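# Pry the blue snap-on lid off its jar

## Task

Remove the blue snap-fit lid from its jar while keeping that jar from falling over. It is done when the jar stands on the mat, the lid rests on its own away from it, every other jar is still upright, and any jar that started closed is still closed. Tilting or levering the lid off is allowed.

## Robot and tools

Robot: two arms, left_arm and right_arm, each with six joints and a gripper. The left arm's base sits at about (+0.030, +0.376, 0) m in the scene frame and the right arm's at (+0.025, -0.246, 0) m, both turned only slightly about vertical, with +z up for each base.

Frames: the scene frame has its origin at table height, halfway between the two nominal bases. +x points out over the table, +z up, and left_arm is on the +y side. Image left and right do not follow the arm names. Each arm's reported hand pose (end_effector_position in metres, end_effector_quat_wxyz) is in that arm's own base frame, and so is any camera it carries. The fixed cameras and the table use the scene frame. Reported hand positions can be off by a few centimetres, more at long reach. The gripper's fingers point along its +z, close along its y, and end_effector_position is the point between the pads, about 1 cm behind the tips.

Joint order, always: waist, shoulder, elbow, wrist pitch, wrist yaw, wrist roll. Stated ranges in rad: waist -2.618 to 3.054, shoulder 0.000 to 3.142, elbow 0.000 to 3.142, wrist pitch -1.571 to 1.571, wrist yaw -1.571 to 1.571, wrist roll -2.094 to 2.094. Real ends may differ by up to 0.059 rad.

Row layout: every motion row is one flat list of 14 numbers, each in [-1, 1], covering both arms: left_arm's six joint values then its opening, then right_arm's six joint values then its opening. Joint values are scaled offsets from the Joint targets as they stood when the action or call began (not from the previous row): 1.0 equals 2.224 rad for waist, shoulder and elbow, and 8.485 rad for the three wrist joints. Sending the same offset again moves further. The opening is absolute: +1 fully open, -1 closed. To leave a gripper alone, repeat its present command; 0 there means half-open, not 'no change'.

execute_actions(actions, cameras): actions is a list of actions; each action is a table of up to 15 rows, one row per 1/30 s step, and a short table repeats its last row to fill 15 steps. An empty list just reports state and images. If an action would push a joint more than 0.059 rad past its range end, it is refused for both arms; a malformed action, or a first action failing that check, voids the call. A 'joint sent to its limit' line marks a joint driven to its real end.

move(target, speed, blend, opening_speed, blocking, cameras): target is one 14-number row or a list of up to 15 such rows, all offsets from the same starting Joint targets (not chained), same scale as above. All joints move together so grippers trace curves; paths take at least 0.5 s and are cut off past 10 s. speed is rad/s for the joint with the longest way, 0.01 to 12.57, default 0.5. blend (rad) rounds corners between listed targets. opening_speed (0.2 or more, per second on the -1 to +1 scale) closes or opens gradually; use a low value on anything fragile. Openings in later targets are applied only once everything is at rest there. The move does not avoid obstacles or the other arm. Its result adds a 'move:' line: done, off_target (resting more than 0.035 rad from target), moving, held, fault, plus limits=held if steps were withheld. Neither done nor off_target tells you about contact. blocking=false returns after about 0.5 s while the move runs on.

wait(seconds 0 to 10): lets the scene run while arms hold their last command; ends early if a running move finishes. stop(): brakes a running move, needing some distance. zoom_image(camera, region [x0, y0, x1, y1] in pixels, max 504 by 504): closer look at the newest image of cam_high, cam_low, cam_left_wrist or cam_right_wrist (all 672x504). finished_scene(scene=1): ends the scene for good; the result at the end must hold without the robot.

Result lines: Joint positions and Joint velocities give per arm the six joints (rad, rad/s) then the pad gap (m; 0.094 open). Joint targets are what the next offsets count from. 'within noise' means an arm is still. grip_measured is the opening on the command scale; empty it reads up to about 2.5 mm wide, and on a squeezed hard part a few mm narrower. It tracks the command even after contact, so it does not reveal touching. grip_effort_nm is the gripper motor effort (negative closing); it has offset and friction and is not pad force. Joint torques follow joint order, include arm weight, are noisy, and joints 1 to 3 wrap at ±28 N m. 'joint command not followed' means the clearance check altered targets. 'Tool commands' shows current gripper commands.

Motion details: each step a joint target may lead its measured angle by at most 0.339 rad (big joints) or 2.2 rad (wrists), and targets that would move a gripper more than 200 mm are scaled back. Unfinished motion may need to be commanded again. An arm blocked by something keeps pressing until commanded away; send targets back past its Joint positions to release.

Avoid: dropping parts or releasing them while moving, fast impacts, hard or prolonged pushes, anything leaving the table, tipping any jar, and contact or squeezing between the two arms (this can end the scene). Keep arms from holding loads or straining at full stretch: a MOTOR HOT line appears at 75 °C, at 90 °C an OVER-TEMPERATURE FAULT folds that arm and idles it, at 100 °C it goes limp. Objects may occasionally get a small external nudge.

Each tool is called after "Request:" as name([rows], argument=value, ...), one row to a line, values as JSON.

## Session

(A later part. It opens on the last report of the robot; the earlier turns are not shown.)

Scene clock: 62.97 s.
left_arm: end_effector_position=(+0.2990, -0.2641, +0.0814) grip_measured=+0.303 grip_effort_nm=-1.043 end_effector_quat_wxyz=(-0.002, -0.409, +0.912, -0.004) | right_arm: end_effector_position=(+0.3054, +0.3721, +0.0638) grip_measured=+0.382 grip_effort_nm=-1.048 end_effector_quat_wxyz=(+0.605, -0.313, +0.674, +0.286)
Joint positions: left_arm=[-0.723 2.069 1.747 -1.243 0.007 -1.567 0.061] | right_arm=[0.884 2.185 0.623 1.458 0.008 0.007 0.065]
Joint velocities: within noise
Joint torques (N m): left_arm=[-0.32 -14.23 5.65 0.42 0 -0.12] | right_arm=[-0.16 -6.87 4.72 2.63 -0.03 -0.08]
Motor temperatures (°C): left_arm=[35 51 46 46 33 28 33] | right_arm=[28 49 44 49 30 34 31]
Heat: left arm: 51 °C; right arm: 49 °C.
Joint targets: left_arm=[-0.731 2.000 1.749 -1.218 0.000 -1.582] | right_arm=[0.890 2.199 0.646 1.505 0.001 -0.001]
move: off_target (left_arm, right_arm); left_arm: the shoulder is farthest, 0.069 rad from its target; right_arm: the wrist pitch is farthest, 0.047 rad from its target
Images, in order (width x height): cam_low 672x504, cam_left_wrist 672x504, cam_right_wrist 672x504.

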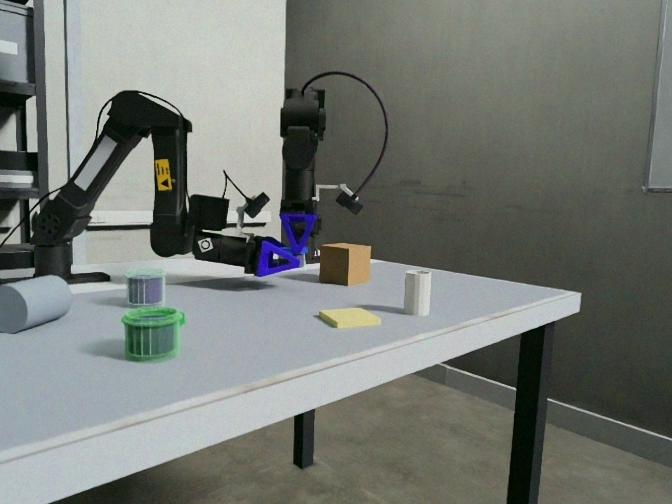

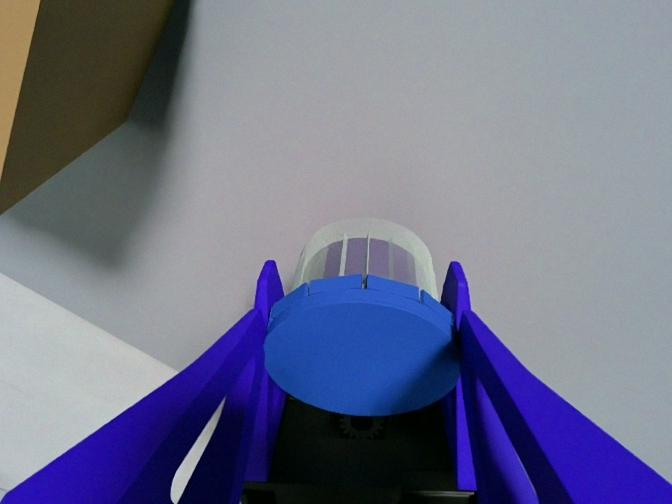

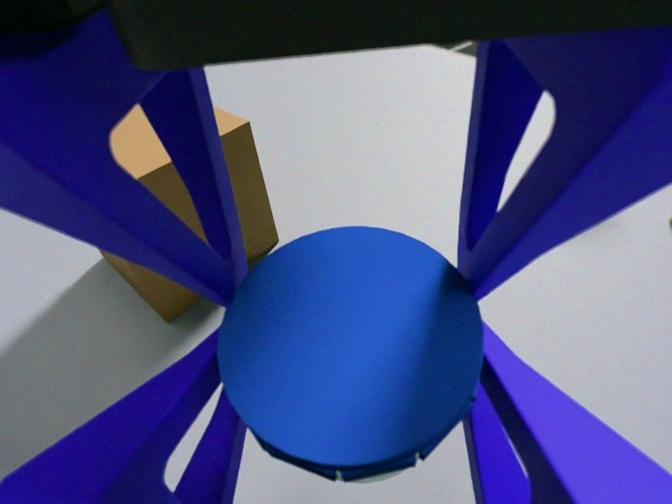

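Request:
move([
  [0,0,0,0,0,0,-0.3,0,0,0,0,0,0,1],
  [0.0535,0,0,0,0.0295,0,-0.3,0,0,0,0,0,0,1],
], speed=0.2, opening_speed=1.5, cameras=["cam_low","cam_left_wrist","cam_right_wrist"])

Request:
zoom_image(camera="cam_low", region=[220, 180, 340, 280])

Scene clock: 66.80 s.
left_arm: end_effector_position=(+0.3024, -0.2630, +0.0861) grip_measured=+0.303 grip_effort_nm=-1.043 end_effector_quat_wxyz=(-0.100, -0.454, +0.884, -0.055) | right_arm: end_effector_position=(+0.3056, +0.3720, +0.0638) grip_measured=+0.997 grip_effort_nm=0.115 end_effector_quat_wxyz=(+0.605, -0.313, +0.674, +0.285)
Joint positions: left_arm=[-0.617 2.069 1.747 -1.243 0.23 -1.567 0.061] | right_arm=[0.884 2.185 0.623 1.458 0.01 0.007 0.094]
Joint velocities: within noise
Joint torques (N m): left_arm=[0.43 -14.32 5.61 0.42 0.24 -0.11] | right_arm=[-0.21 -7.08 4.44 2.66 -0.04 -0.13]
Motor temperatures (°C): left_arm=[35 51 46 46 32 28 33] | right_arm=[28 48 44 49 30 34 31]
Heat: left arm: 51 °C; right arm: 49 °C.
Joint targets: left_arm=[-0.612 2.000 1.749 -1.218 0.251 -1.582] | right_arm=[0.890 2.199 0.646 1.505 0.001 -0.001]
move: off_target (left_arm, right_arm); left_arm: the shoulder is farthest, 0.069 rad from its target; right_arm: the wrist pitch is farthest, 0.047 rad from its target
Images, in order (width x height): cam_low 672x504, cam_left_wrist 672x504, cam_right_wrist 672x504.

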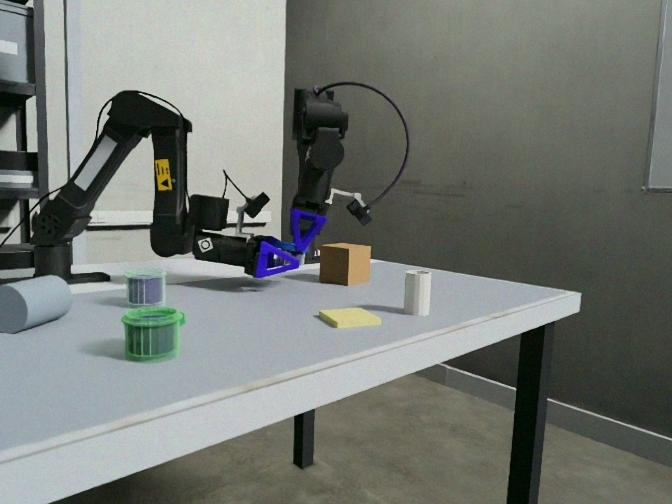

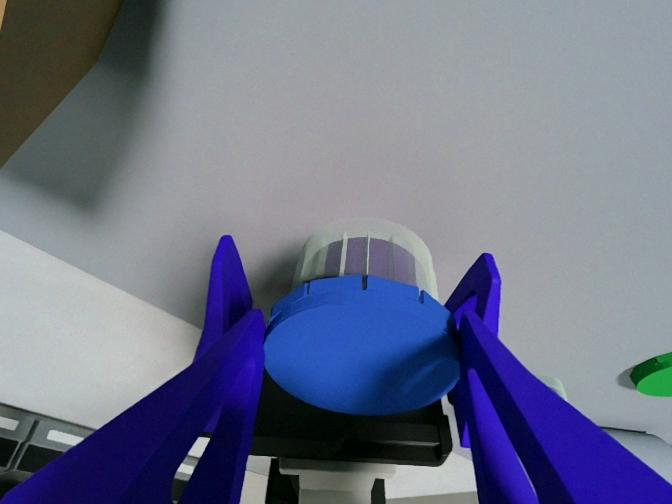

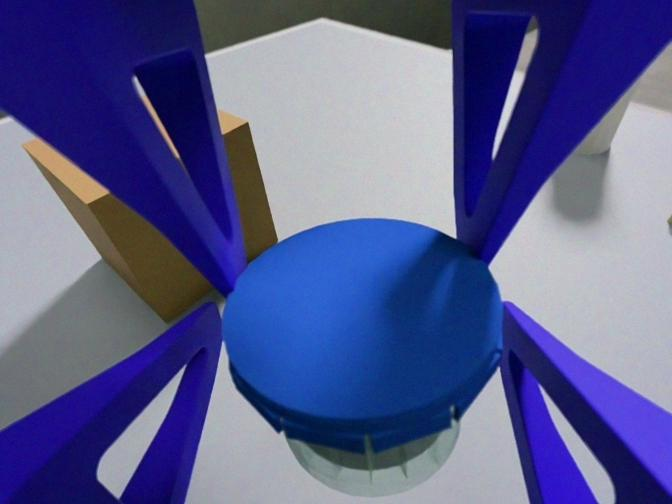

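Scaled by 4.200 from the camera's 672x504 image, which has a finer 960x720 frame.

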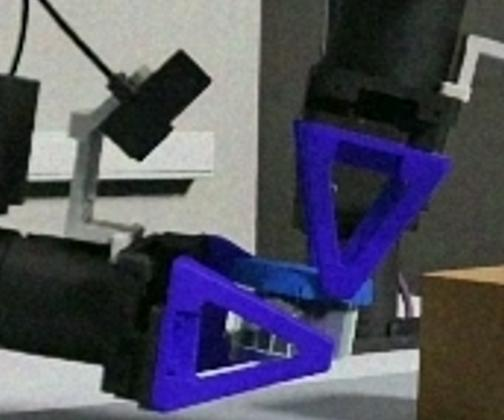

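Request:
move([
  [0,0,0,0,0,0,-0.3,-0.004,0,0,0,0,0,1],
  [0,0,0,0,0,0,-0.3,-0.004,0,0,0,0,0,-0.1],
], opening_speed=0.6, cameras=["cam_low","cam_left_wrist","cam_right_wrist"])

Request:
zoom_image(camera="cam_low", region=[220, 180, 340, 280])

Scene clock: 70.60 s.
left_arm: end_effector_position=(+0.3025, -0.2630, +0.0862) grip_measured=+0.303 grip_effort_nm=-1.048 end_effector_quat_wxyz=(-0.102, -0.457, +0.882, -0.056) | right_arm: end_effector_position=(+0.3081, +0.3698, +0.0631) grip_measured=+0.191 grip_effort_nm=-1.053 end_effector_quat_wxyz=(+0.608, -0.315, +0.674, +0.278)
Joint positions: left_arm=[-0.615 2.069 1.747 -1.243 0.233 -1.573 0.061] | right_arm=[0.878 2.187 0.623 1.458 0.011 -0.007 0.056]
Joint velocities: within noise
Joint torques (N m): left_arm=[0.42 -14.3 5.67 0.44 0.26 -0.07] | right_arm=[-0.24 -6.98 4.75 2.64 -0.03 -0.02]
Motor temperatures (°C): left_arm=[35 52 46 46 32 28 33] | right_arm=[28 48 44 49 30 34 31]
Heat: left arm: 52 °C; right arm: 49 °C.
Joint targets: left_arm=[-0.612 2.000 1.749 -1.218 0.251 -1.582] | right_arm=[0.881 2.199 0.646 1.505 0.001 -0.001]
move: off_target (left_arm, right_arm); target 2's new numbers were sent with right_arm's wrist pitch 0.047 rad from that target; left_arm: the shoulder is farthest, 0.069 rad from its target; right_arm: the wrist pitch is farthest, 0.047 rad from its target
Images, in order (width x height): cam_low 672x504, cam_left_wrist 672x504, cam_right_wrist 672x504.

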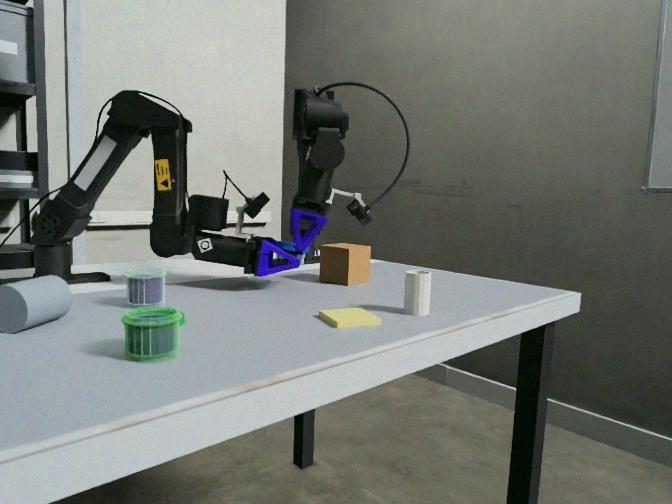

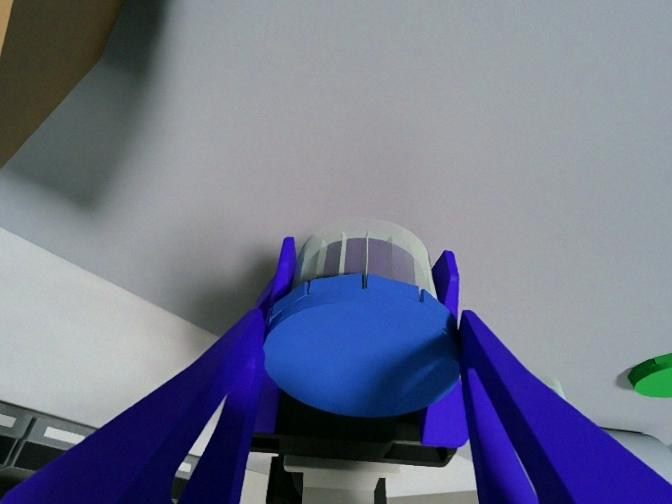

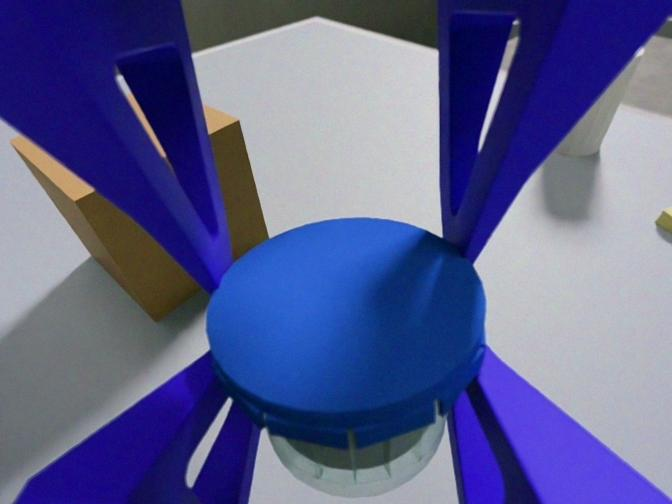

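Scaled by 4.200 from the camera's 672x504 image, which has a finer 960x720 frame.

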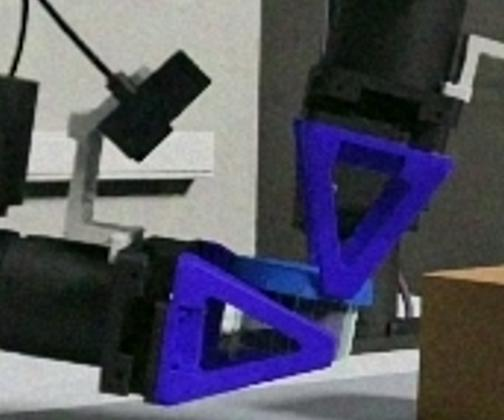

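Request:
move(target=[-0.0,-0.043,-0.0594,0.016,0,0,-0.4,0,0,0,0,0,0,-0.2], speed=0.15)

Request:
zoom_image(camera="cam_low", region=[220, 180, 340, 280])

Scene clock: 73.13 s.
left_arm: end_effector_position=(+0.3017, -0.2626, +0.0961) grip_measured=+0.302 grip_effort_nm=-1.043 end_effector_quat_wxyz=(-0.081, -0.457, +0.880, -0.105) | right_arm: end_effector_position=(+0.3050, +0.3720, +0.0607) grip_measured=+0.191 grip_effort_nm=-1.038 end_effector_quat_wxyz=(+0.605, -0.317, +0.674, +0.281)
Joint positions: left_arm=[-0.612 1.957 1.617 -1.117 0.24 -1.583 0.061] | right_arm=[0.886 2.193 0.623 1.46 0.011 -0.004 0.056]
Joint velocities: within noise
Joint torques (N m): left_arm=[0.31 -12.22 5.78 0.74 0.15 -0.03] | right_arm=[-0.18 -7.47 4.6 2.63 -0.07 0.07]
Motor temperatures (°C): left_arm=[35 52 46 45 32 28 33] | right_arm=[28 48 44 48 30 34 32]
Heat: left arm: 52 °C; right arm: 48 °C.
Joint targets: left_arm=[-0.612 1.904 1.617 -1.082 0.251 -1.582] | right_arm=[0.881 2.199 0.646 1.505 0.001 -0.001]
move: off_target (left_arm, right_arm); left_arm: the shoulder is farthest, 0.053 rad from its target; right_arm: the wrist pitch is farthest, 0.045 rad from its target

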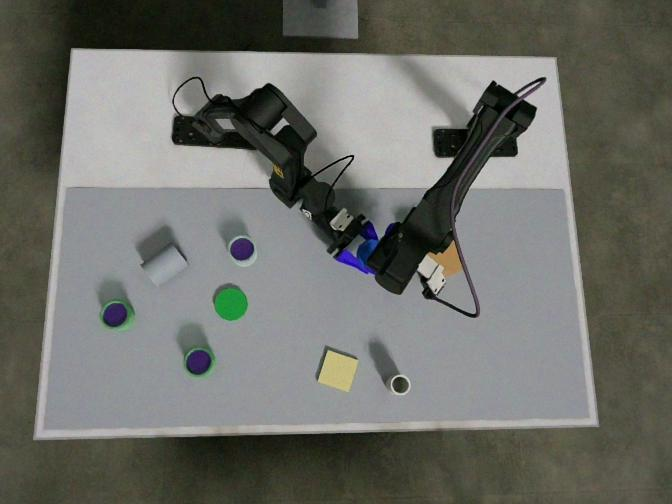

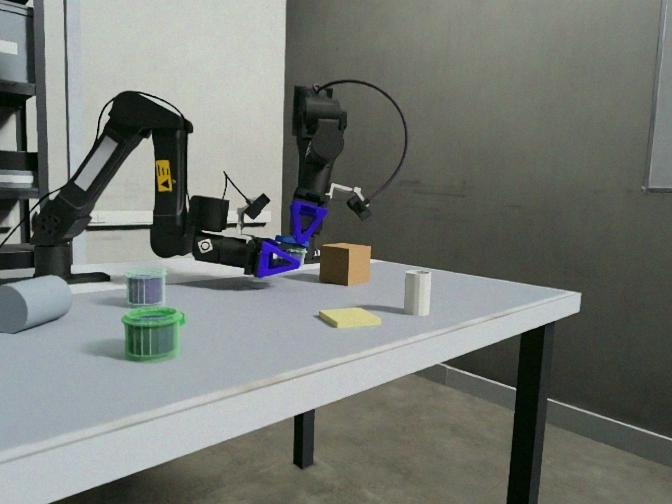

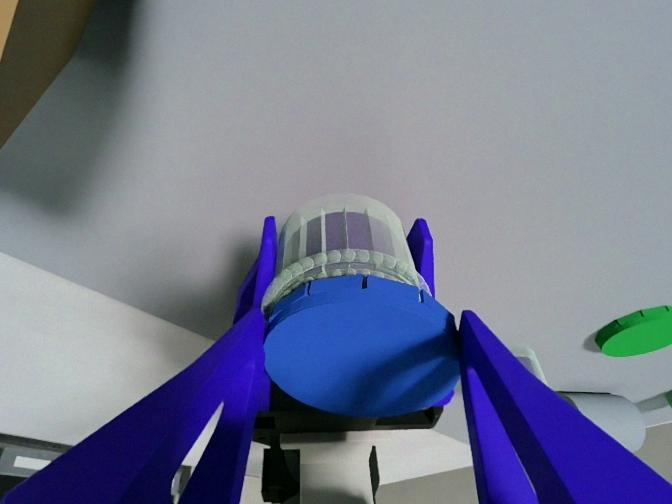

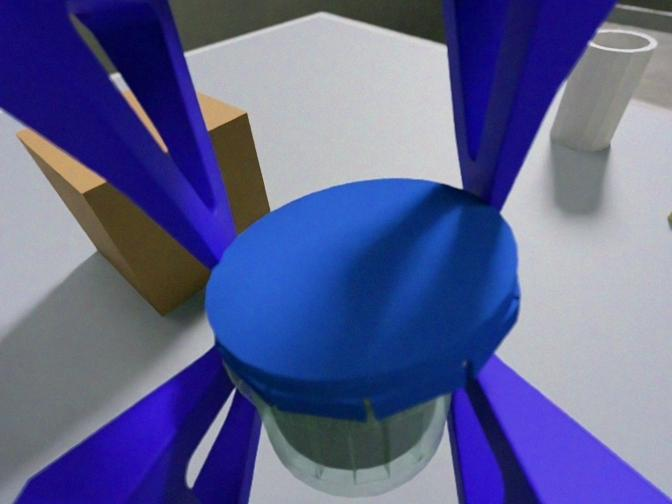

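Scaled by 4.200 from the camera's 672x504 image, which has a finer 960x720 frame.

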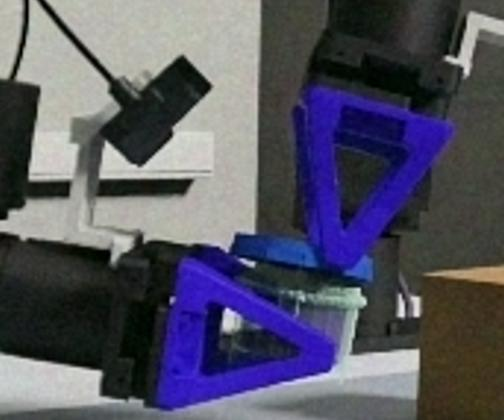

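Request:
move(target=[0,0.0135,0.1304,-0.0306,0,0,-0.4,0,0,0,0,0,0,-0.2], speed=0.3)

Scene clock: 77.90 s.
left_arm: end_effector_position=(+0.3097, -0.2685, +0.1606) grip_measured=+0.302 grip_effort_nm=-1.043 end_effector_quat_wxyz=(-0.071, -0.453, +0.880, -0.126) | right_arm: end_effector_position=(+0.3050, +0.3720, +0.0607) grip_measured=+0.191 grip_effort_nm=-1.048 end_effector_quat_wxyz=(+0.605, -0.317, +0.674, +0.281)
Joint positions: left_arm=[-0.612 1.957 1.867 -1.319 0.242 -1.583 0.061] | right_arm=[0.886 2.193 0.623 1.46 0.011 -0.004 0.056]
Joint velocities: within noise
Joint torques (N m): left_arm=[0.28 -9.63 8.92 0.2 0.13 -0.02] | right_arm=[-0.35 -7.65 4.41 2.62 -0.01 0.06]
Motor temperatures (°C): left_arm=[35 51 45 45 32 28 33] | right_arm=[28 48 43 49 30 34 32]
Heat: left arm: 51 °C; right arm: 49 °C.
Joint targets: left_arm=[-0.612 1.934 1.907 -1.342 0.251 -1.582] | right_arm=[0.881 2.199 0.646 1.505 0.001 -0.001]
move: off_target (left_arm, right_arm); left_arm: the elbow is farthest, 0.040 rad from its target; right_arm: the wrist pitch is farthest, 0.045 rad from its target

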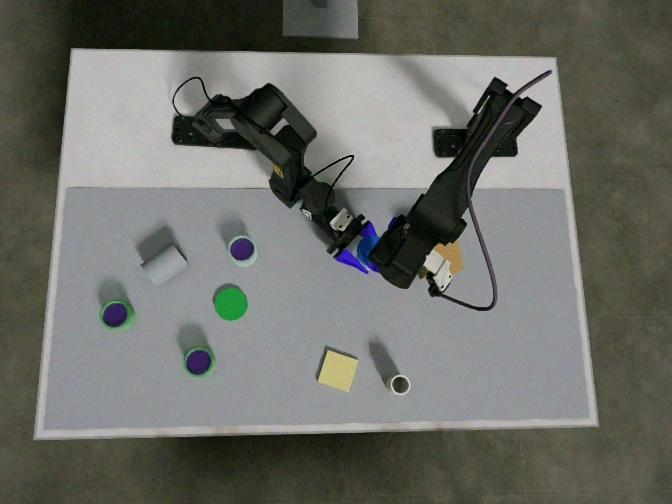

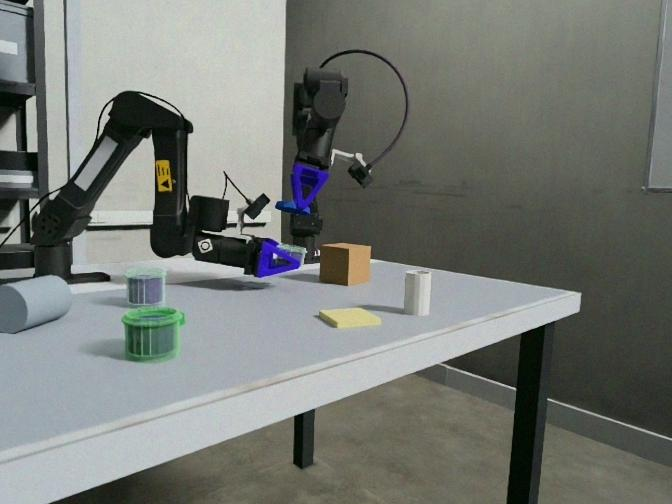

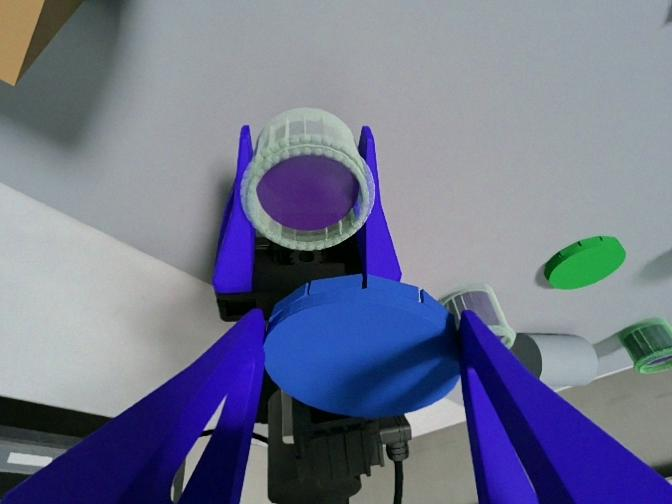

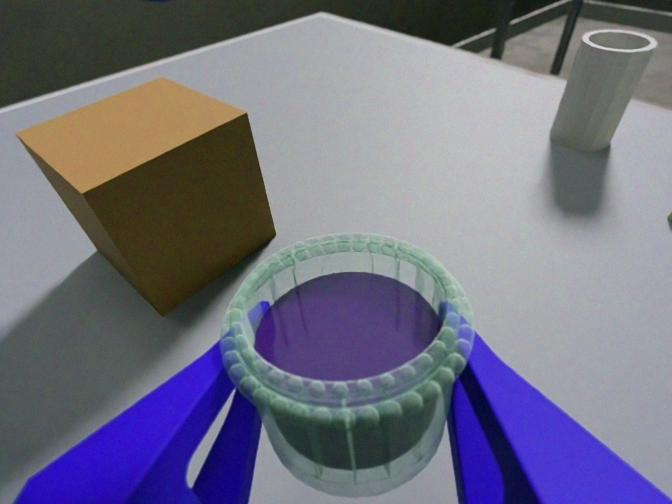

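Request:
move([
  [0.0504,0,0,0,-0.0296,0,-0.4,0,0,0,0,0,0,-0.2],
  [0.0504,0.1915,0.1632,-0.0115,-0.0296,0,-0.4,0,0,0,0,0,0,-0.2],
], speed=0.5)

Scene clock: 82.30 s.
left_arm: end_effector_position=(+0.4055, -0.2216, +0.0809) grip_measured=+0.302 grip_effort_nm=-1.048 end_effector_quat_wxyz=(-0.009, -0.516, +0.856, -0.013) | right_arm: end_effector_position=(+0.3050, +0.3720, +0.0607) grip_measured=+0.191 grip_effort_nm=-1.038 end_effector_quat_wxyz=(+0.605, -0.317, +0.674, +0.281)
Joint positions: left_arm=[-0.491 2.365 2.227 -1.421 0.029 -1.576 0.061] | right_arm=[0.886 2.193 0.623 1.46 0.011 -0.004 0.056]
Joint velocities: within noise
Joint torques (N m): left_arm=[-0.1 -10.96 8.79 -0.07 -0.2 -0.05] | right_arm=[-0.35 -7.72 4.55 2.62 -0.08 0.07]
Motor temperatures (°C): left_arm=[35 50 46 45 32 28 33] | right_arm=[28 47 43 49 30 34 32]
Heat: left arm: 50 °C; right arm: 49 °C.
Joint targets: left_arm=[-0.500 2.360 2.270 -1.439 -0.001 -1.582] | right_arm=[0.881 2.199 0.646 1.505 0.001 -0.001]
move: off_target (left_arm, right_arm); left_arm: the elbow is farthest, 0.043 rad from its target; right_arm: the wrist pitch is farthest, 0.045 rad from its target

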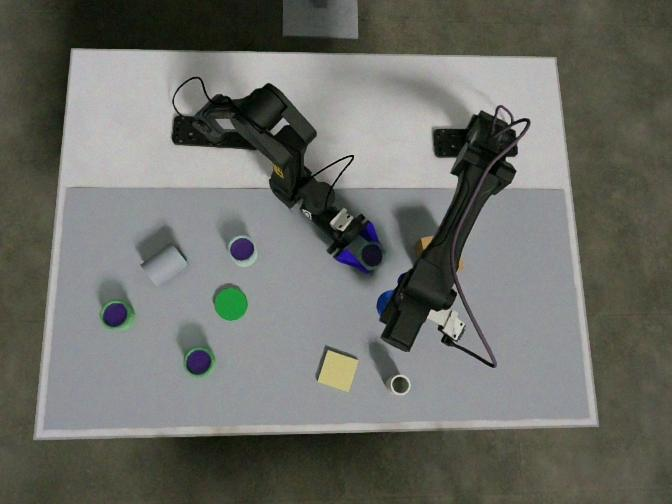

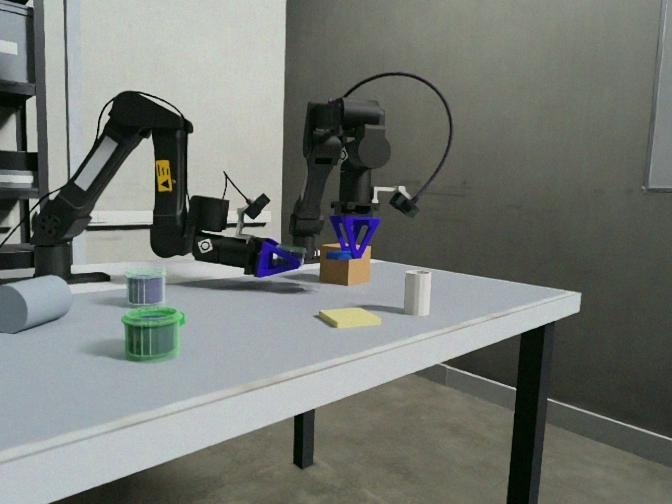

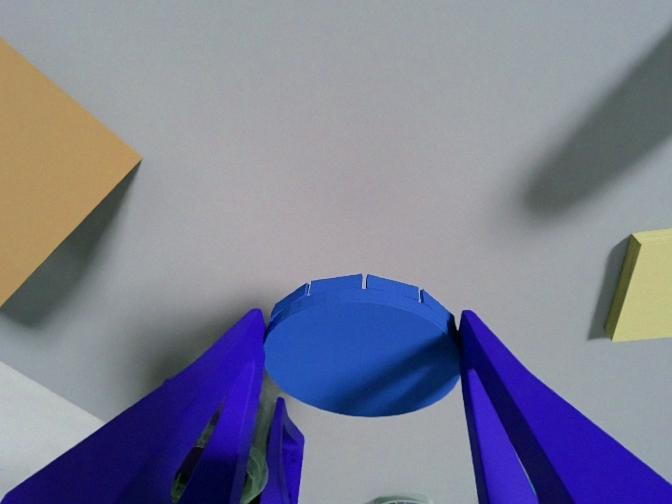

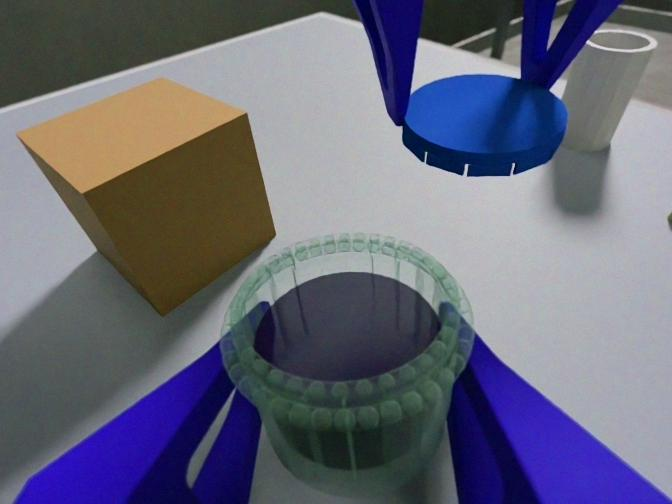

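Request:
move(target=[0,0.0054,-0.1192,0.033,0,0,-0.4,0.036,0,0,0,0,0,-0.2], speed=0.25, cameras=["cam_low","cam_left_wrist"])

Request:
zoom_image(camera="cam_low", region=[240, 190, 400, 310])

Scene clock: 84.70 s.
left_arm: end_effector_position=(+0.4069, -0.2223, +0.0223) grip_measured=+0.302 grip_effort_nm=-1.043 end_effector_quat_wxyz=(-0.008, -0.516, +0.856, -0.015) | right_arm: end_effector_position=(+0.2805, +0.3908, +0.0607) grip_measured=+0.191 grip_effort_nm=-1.043 end_effector_quat_wxyz=(+0.595, -0.339, +0.664, +0.300)
Joint positions: left_arm=[-0.491 2.372 2.005 -1.188 0.029 -1.576 0.061] | right_arm=[0.95 2.193 0.623 1.46 0.011 -0.004 0.056]
Joint velocities: within noise
Joint torques (N m): left_arm=[-0.24 -10.56 5.37 0.48 -0.17 -0.04] | right_arm=[0.18 -7.68 4.53 2.63 0.01 0.06]
Motor temperatures (°C): left_arm=[35 50 45 45 32 28 33] | right_arm=[28 47 43 49 30 34 32]
Heat: left arm: 50 °C; right arm: 49 °C.
Joint targets: left_arm=[-0.500 2.372 2.005 -1.159 -0.001 -1.582] | right_arm=[0.961 2.199 0.646 1.505 0.001 -0.001]
move: off_target (right_arm); right_arm: the wrist pitch is farthest, 0.045 rad from its target
Images, in order (width x height): cam_low 672x504, cam_left_wrist 672x504.

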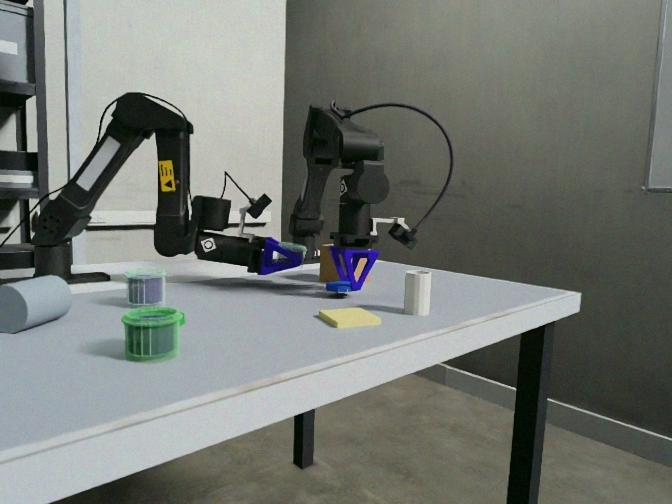

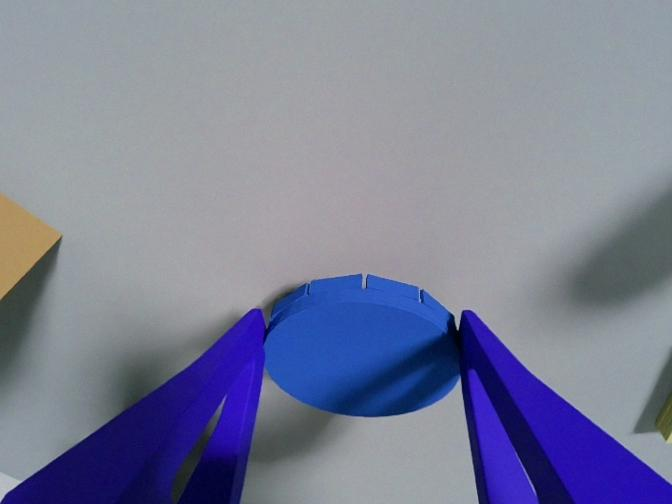

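Scaled by 3.150 from the camera's 672x504 image, which has a finer 960x720 frame.

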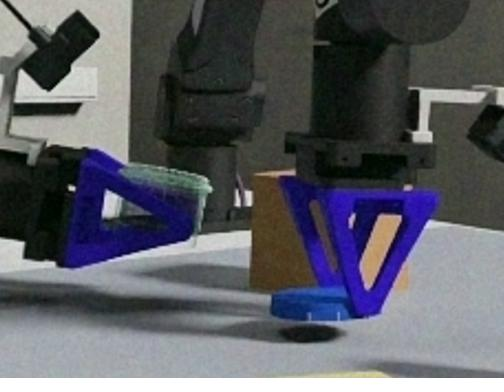

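Request:
move(target=[0,0,-0.0157,0.0042,0,0,-0.4,0,0,0,0,0,0,-0.2], speed=0.1, cameras=["cam_low","cam_left_wrist"])

Request:
zoom_image(camera="cam_low", region=[240, 190, 400, 310])

Scene clock: 85.90 s.
left_arm: end_effector_position=(+0.4062, -0.2219, +0.0139) grip_measured=+0.302 grip_effort_nm=-1.043 end_effector_quat_wxyz=(-0.008, -0.516, +0.856, -0.015) | right_arm: end_effector_position=(+0.2805, +0.3908, +0.0607) grip_measured=+0.191 grip_effort_nm=-1.048 end_effector_quat_wxyz=(+0.595, -0.339, +0.664, +0.300)
Joint positions: left_arm=[-0.491 2.372 1.971 -1.152 0.029 -1.576 0.061] | right_arm=[0.95 2.193 0.623 1.46 0.011 -0.004 0.056]
Joint velocities: within noise
Joint torques (N m): left_arm=[-0.27 -10.56 5.39 0.48 -0.18 -0.01] | right_arm=[0.4 -7.72 4.53 2.63 -0.07 0.04]
Motor temperatures (°C): left_arm=[35 50 45 45 32 28 33] | right_arm=[28 47 43 49 30 33 32]
Heat: left arm: 50 °C; right arm: 49 °C.
Joint targets: left_arm=[-0.500 2.372 1.970 -1.124 -0.001 -1.582] | right_arm=[0.961 2.199 0.646 1.505 0.001 -0.001]
move: off_target (right_arm); right_arm: the wrist pitch is farthest, 0.045 rad from its target
Images, in order (width x height): cam_low 672x504, cam_left_wrist 672x504.

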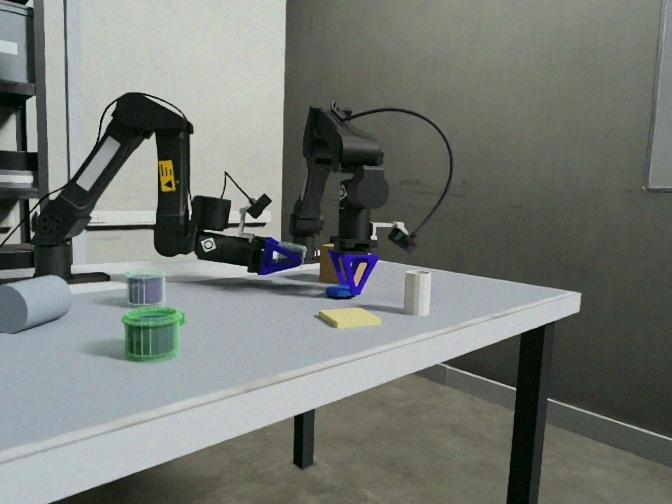

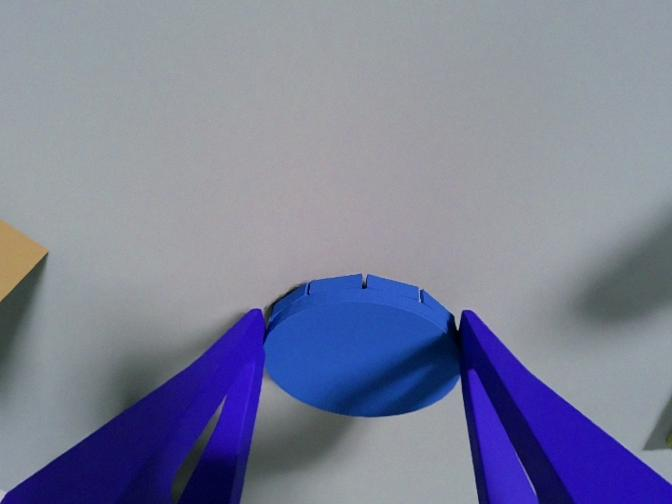

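Scaled by 3.150 from the camera's 672x504 image, which has a finer 960x720 frame.

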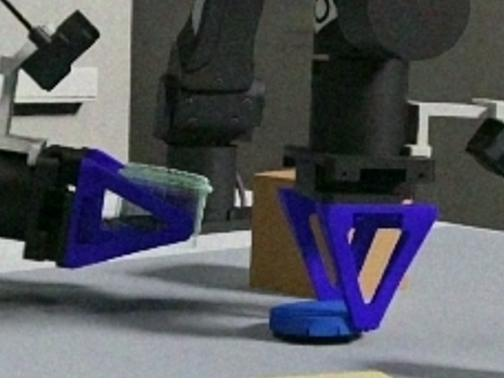

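Request:
move([
  [0,0,-0.0050,0.0013,0,0,-0.2,0,0,0,0,0,0,-0.2],
  [0,0,-0.0050,0.0013,0,0,0.5,0,0,0,0,0,0,-0.2],
], speed=0.1, opening_speed=0.5, cameras=["cam_low","cam_left_wrist"])

Request:
zoom_image(camera="cam_low", region=[240, 190, 400, 310])

Scene clock: 88.63 s.
left_arm: end_effector_position=(+0.4061, -0.2219, +0.0112) grip_measured=+0.498 grip_effort_nm=0.085 end_effector_quat_wxyz=(-0.007, -0.516, +0.856, -0.016) | right_arm: end_effector_position=(+0.2805, +0.3908, +0.0607) grip_measured=+0.191 grip_effort_nm=-1.048 end_effector_quat_wxyz=(+0.595, -0.339, +0.664, +0.300)
Joint positions: left_arm=[-0.491 2.372 1.96 -1.14 0.029 -1.576 0.07] | right_arm=[0.95 2.193 0.623 1.46 0.011 -0.004 0.056]
Joint velocities: within noise
Joint torques (N m): left_arm=[-0.17 -10.51 5.41 0.49 -0.2 -0.02] | right_arm=[0.54 -7.6 4.63 2.64 -0.04 0.08]
Motor temperatures (°C): left_arm=[35 50 45 44 32 28 33] | right_arm=[28 47 43 49 30 33 32]
Heat: left arm: 50 °C; right arm: 49 °C.
Joint targets: left_arm=[-0.500 2.372 1.959 -1.113 -0.001 -1.582] | right_arm=[0.961 2.199 0.646 1.505 0.001 -0.001]
move: off_target (right_arm); right_arm: the wrist pitch is farthest, 0.045 rad from its target
Images, in order (width x height): cam_low 672x504, cam_left_wrist 672x504.

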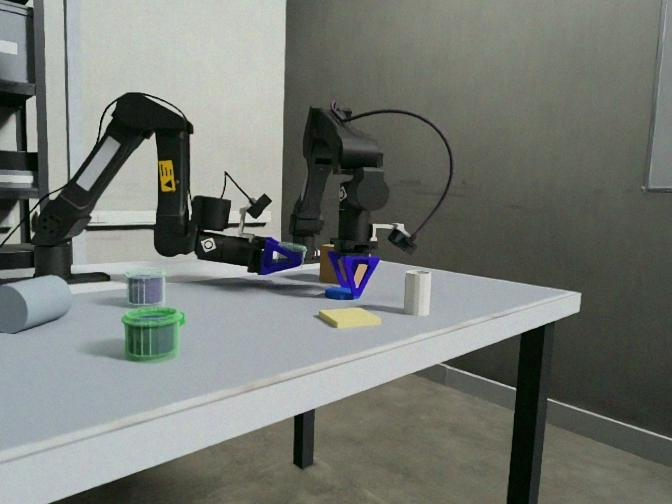

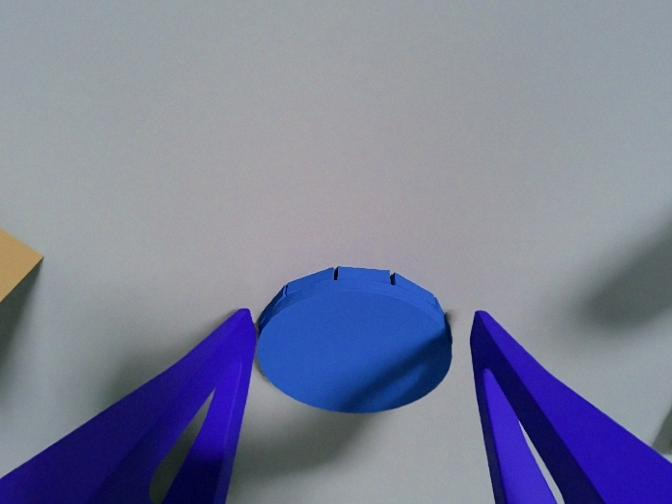

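Scaled by 3.150 from the camera's 672x504 image, which has a finer 960x720 frame.

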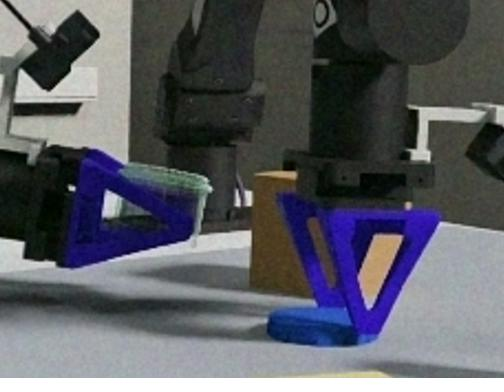

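Request:
move([
  [0,0,0,0,0,0,1,0,0,0,0,0,0,-0.2],
  [0,-0.0031,0.1488,-0.0397,0,0,1,-0.036,0,0,0,0,0,-0.2],
  [0.0225,-0.1538,0.0364,-0.0430,0,0,1,-0.036,0,0,0,0,0,-0.2],
  [-0.0504,-0.1538,0.0364,-0.0430,0.0297,0,1,-0.036,0,0,0,0,0,-0.2],
], speed=[0.5,0.3,0.6,0.5], opening_speed=1)

Request:
zoom_image(camera="cam_low", region=[220, 150, 380, 310])

Scene clock: 93.73 s.
left_arm: end_effector_position=(+0.3107, -0.2743, +0.1636) grip_measured=+0.998 grip_effort_nm=0.085 end_effector_quat_wxyz=(-0.087, -0.450, +0.884, -0.094) | right_arm: end_effector_position=(+0.3033, +0.3734, +0.0607) grip_measured=+0.191 grip_effort_nm=-1.053 end_effector_quat_wxyz=(+0.604, -0.319, +0.674, +0.282)
Joint positions: left_arm=[-0.623 2.063 2.042 -1.461 0.24 -1.576 0.094] | right_arm=[0.891 2.193 0.623 1.46 0.011 -0.004 0.056]
Joint velocities: within noise
Joint torques (N m): left_arm=[0.49 -11.11 5.23 0.11 0.15 -0.04] | right_arm=[-0.57 -7.75 4.59 2.59 -0.05 0.04]
Motor temperatures (°C): left_arm=[35 50 45 44 32 28 33] | right_arm=[28 47 43 49 30 33 33]
Heat: left arm: 50 °C; right arm: 49 °C.
Joint targets: left_arm=[-0.612 2.030 2.040 -1.478 0.251 -1.582] | right_arm=[0.881 2.199 0.646 1.505 0.001 -0.001]
move: off_target (right_arm); right_arm: the wrist pitch is farthest, 0.045 rad from its target

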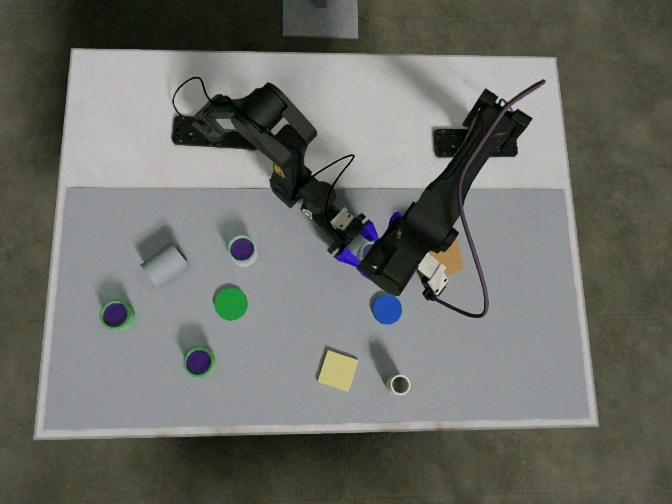

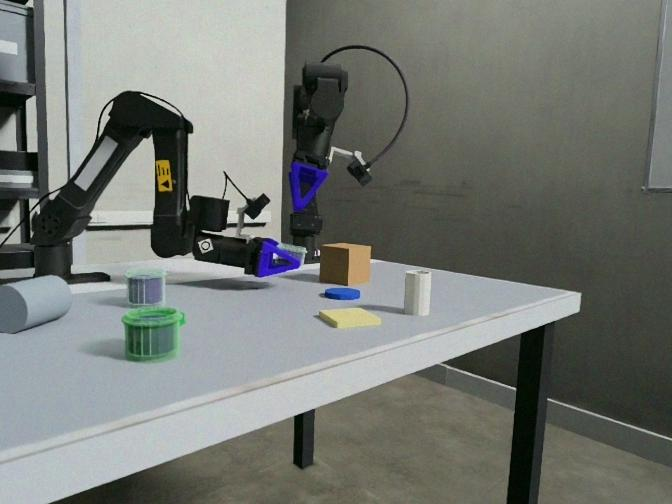

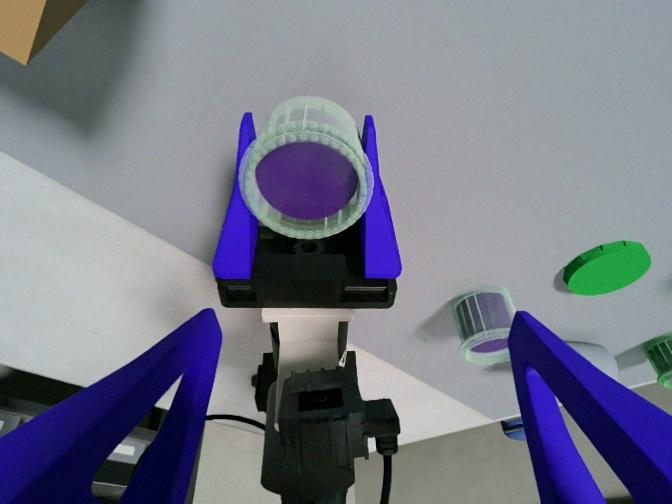

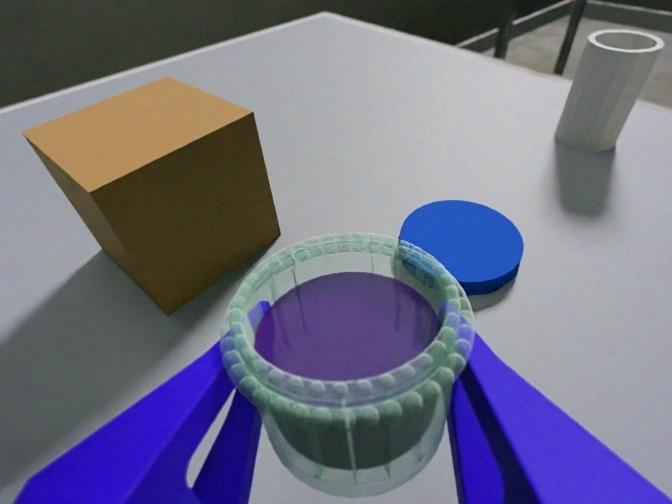

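Scaled by 3.150 from the camera's 672x504 image, which has a finer 960x720 frame.

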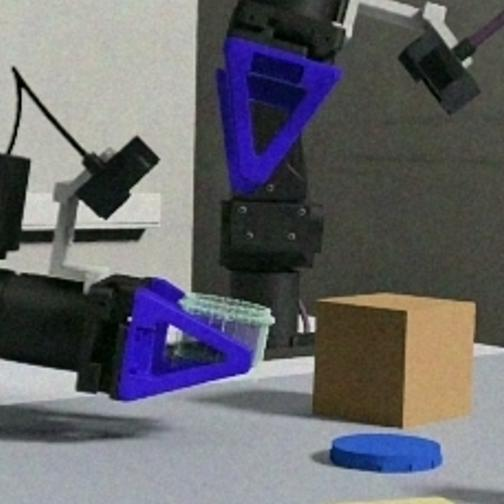

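Request:
move(target=[0,-0.009,-0.0719,0.0163,0,0,1,0,0,0,0,0,0,-0.2], speed=0.35, cameras=["cam_low","cam_left_wrist","cam_right_wrist"])

Request:
zoom_image(camera="cam_low", region=[220, 170, 340, 290])

Scene clock: 95.20 s.
left_arm: end_effector_position=(+0.3018, -0.2682, +0.1226) grip_measured=+0.998 grip_effort_nm=0.081 end_effector_quat_wxyz=(-0.103, -0.454, +0.883, -0.064) | right_arm: end_effector_position=(+0.3033, +0.3734, +0.0607) grip_measured=+0.191 grip_effort_nm=-1.043 end_effector_quat_wxyz=(+0.604, -0.319, +0.674, +0.282)
Joint positions: left_arm=[-0.623 2.063 1.881 -1.367 0.242 -1.576 0.094] | right_arm=[0.891 2.193 0.623 1.46 0.011 -0.004 0.056]
Joint velocities: within noise
Joint torques (N m): left_arm=[0.4 -12.88 5.44 0.46 0.15 -0.02] | right_arm=[-0.54 -7.71 4.7 2.64 -0.02 0.07]
Motor temperatures (°C): left_arm=[35 50 45 44 32 28 33] | right_arm=[28 47 43 49 30 33 33]
Heat: left arm: 50 °C; right arm: 49 °C.
Joint targets: left_arm=[-0.612 2.010 1.880 -1.339 0.251 -1.582] | right_arm=[0.881 2.199 0.646 1.505 0.001 -0.001]
move: off_target (left_arm, right_arm); left_arm: the shoulder is farthest, 0.053 rad from its target; right_arm: the wrist pitch is farthest, 0.045 rad from its target
Images, in order (width x height): cam_low 672x504, cam_left_wrist 672x504, cam_right_wrist 672x504.

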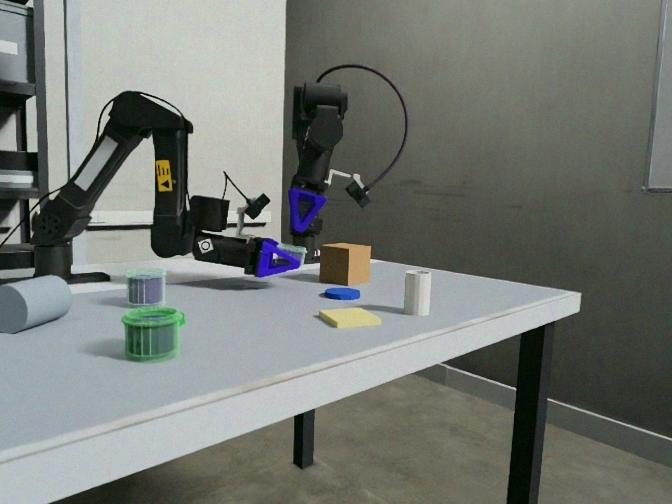

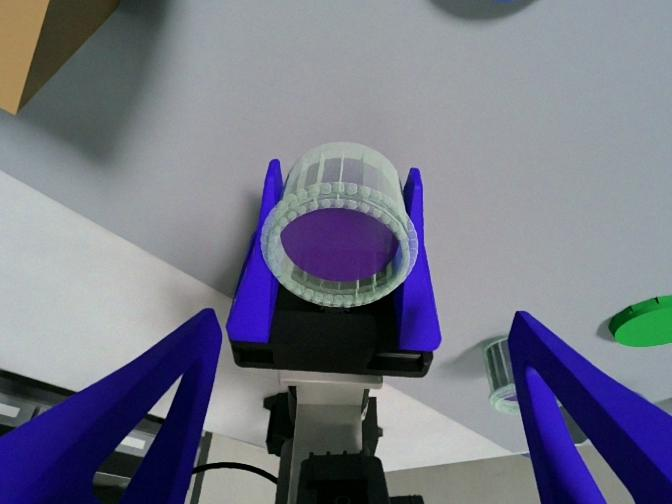

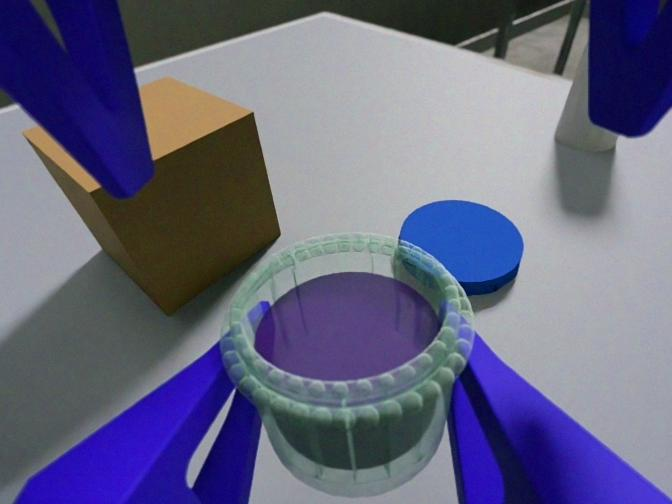

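Scaled by 4.200 from the camera's 672x504 image, which has a finer 960x720 frame.

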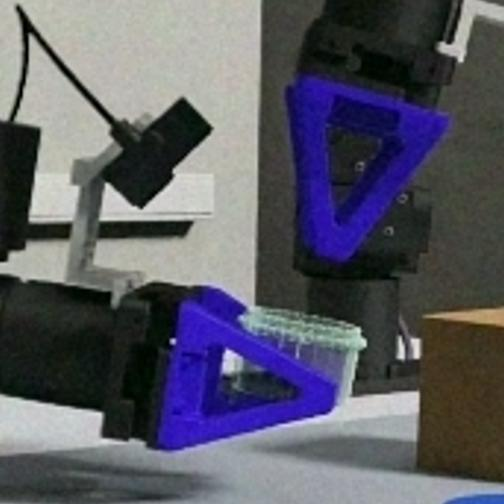

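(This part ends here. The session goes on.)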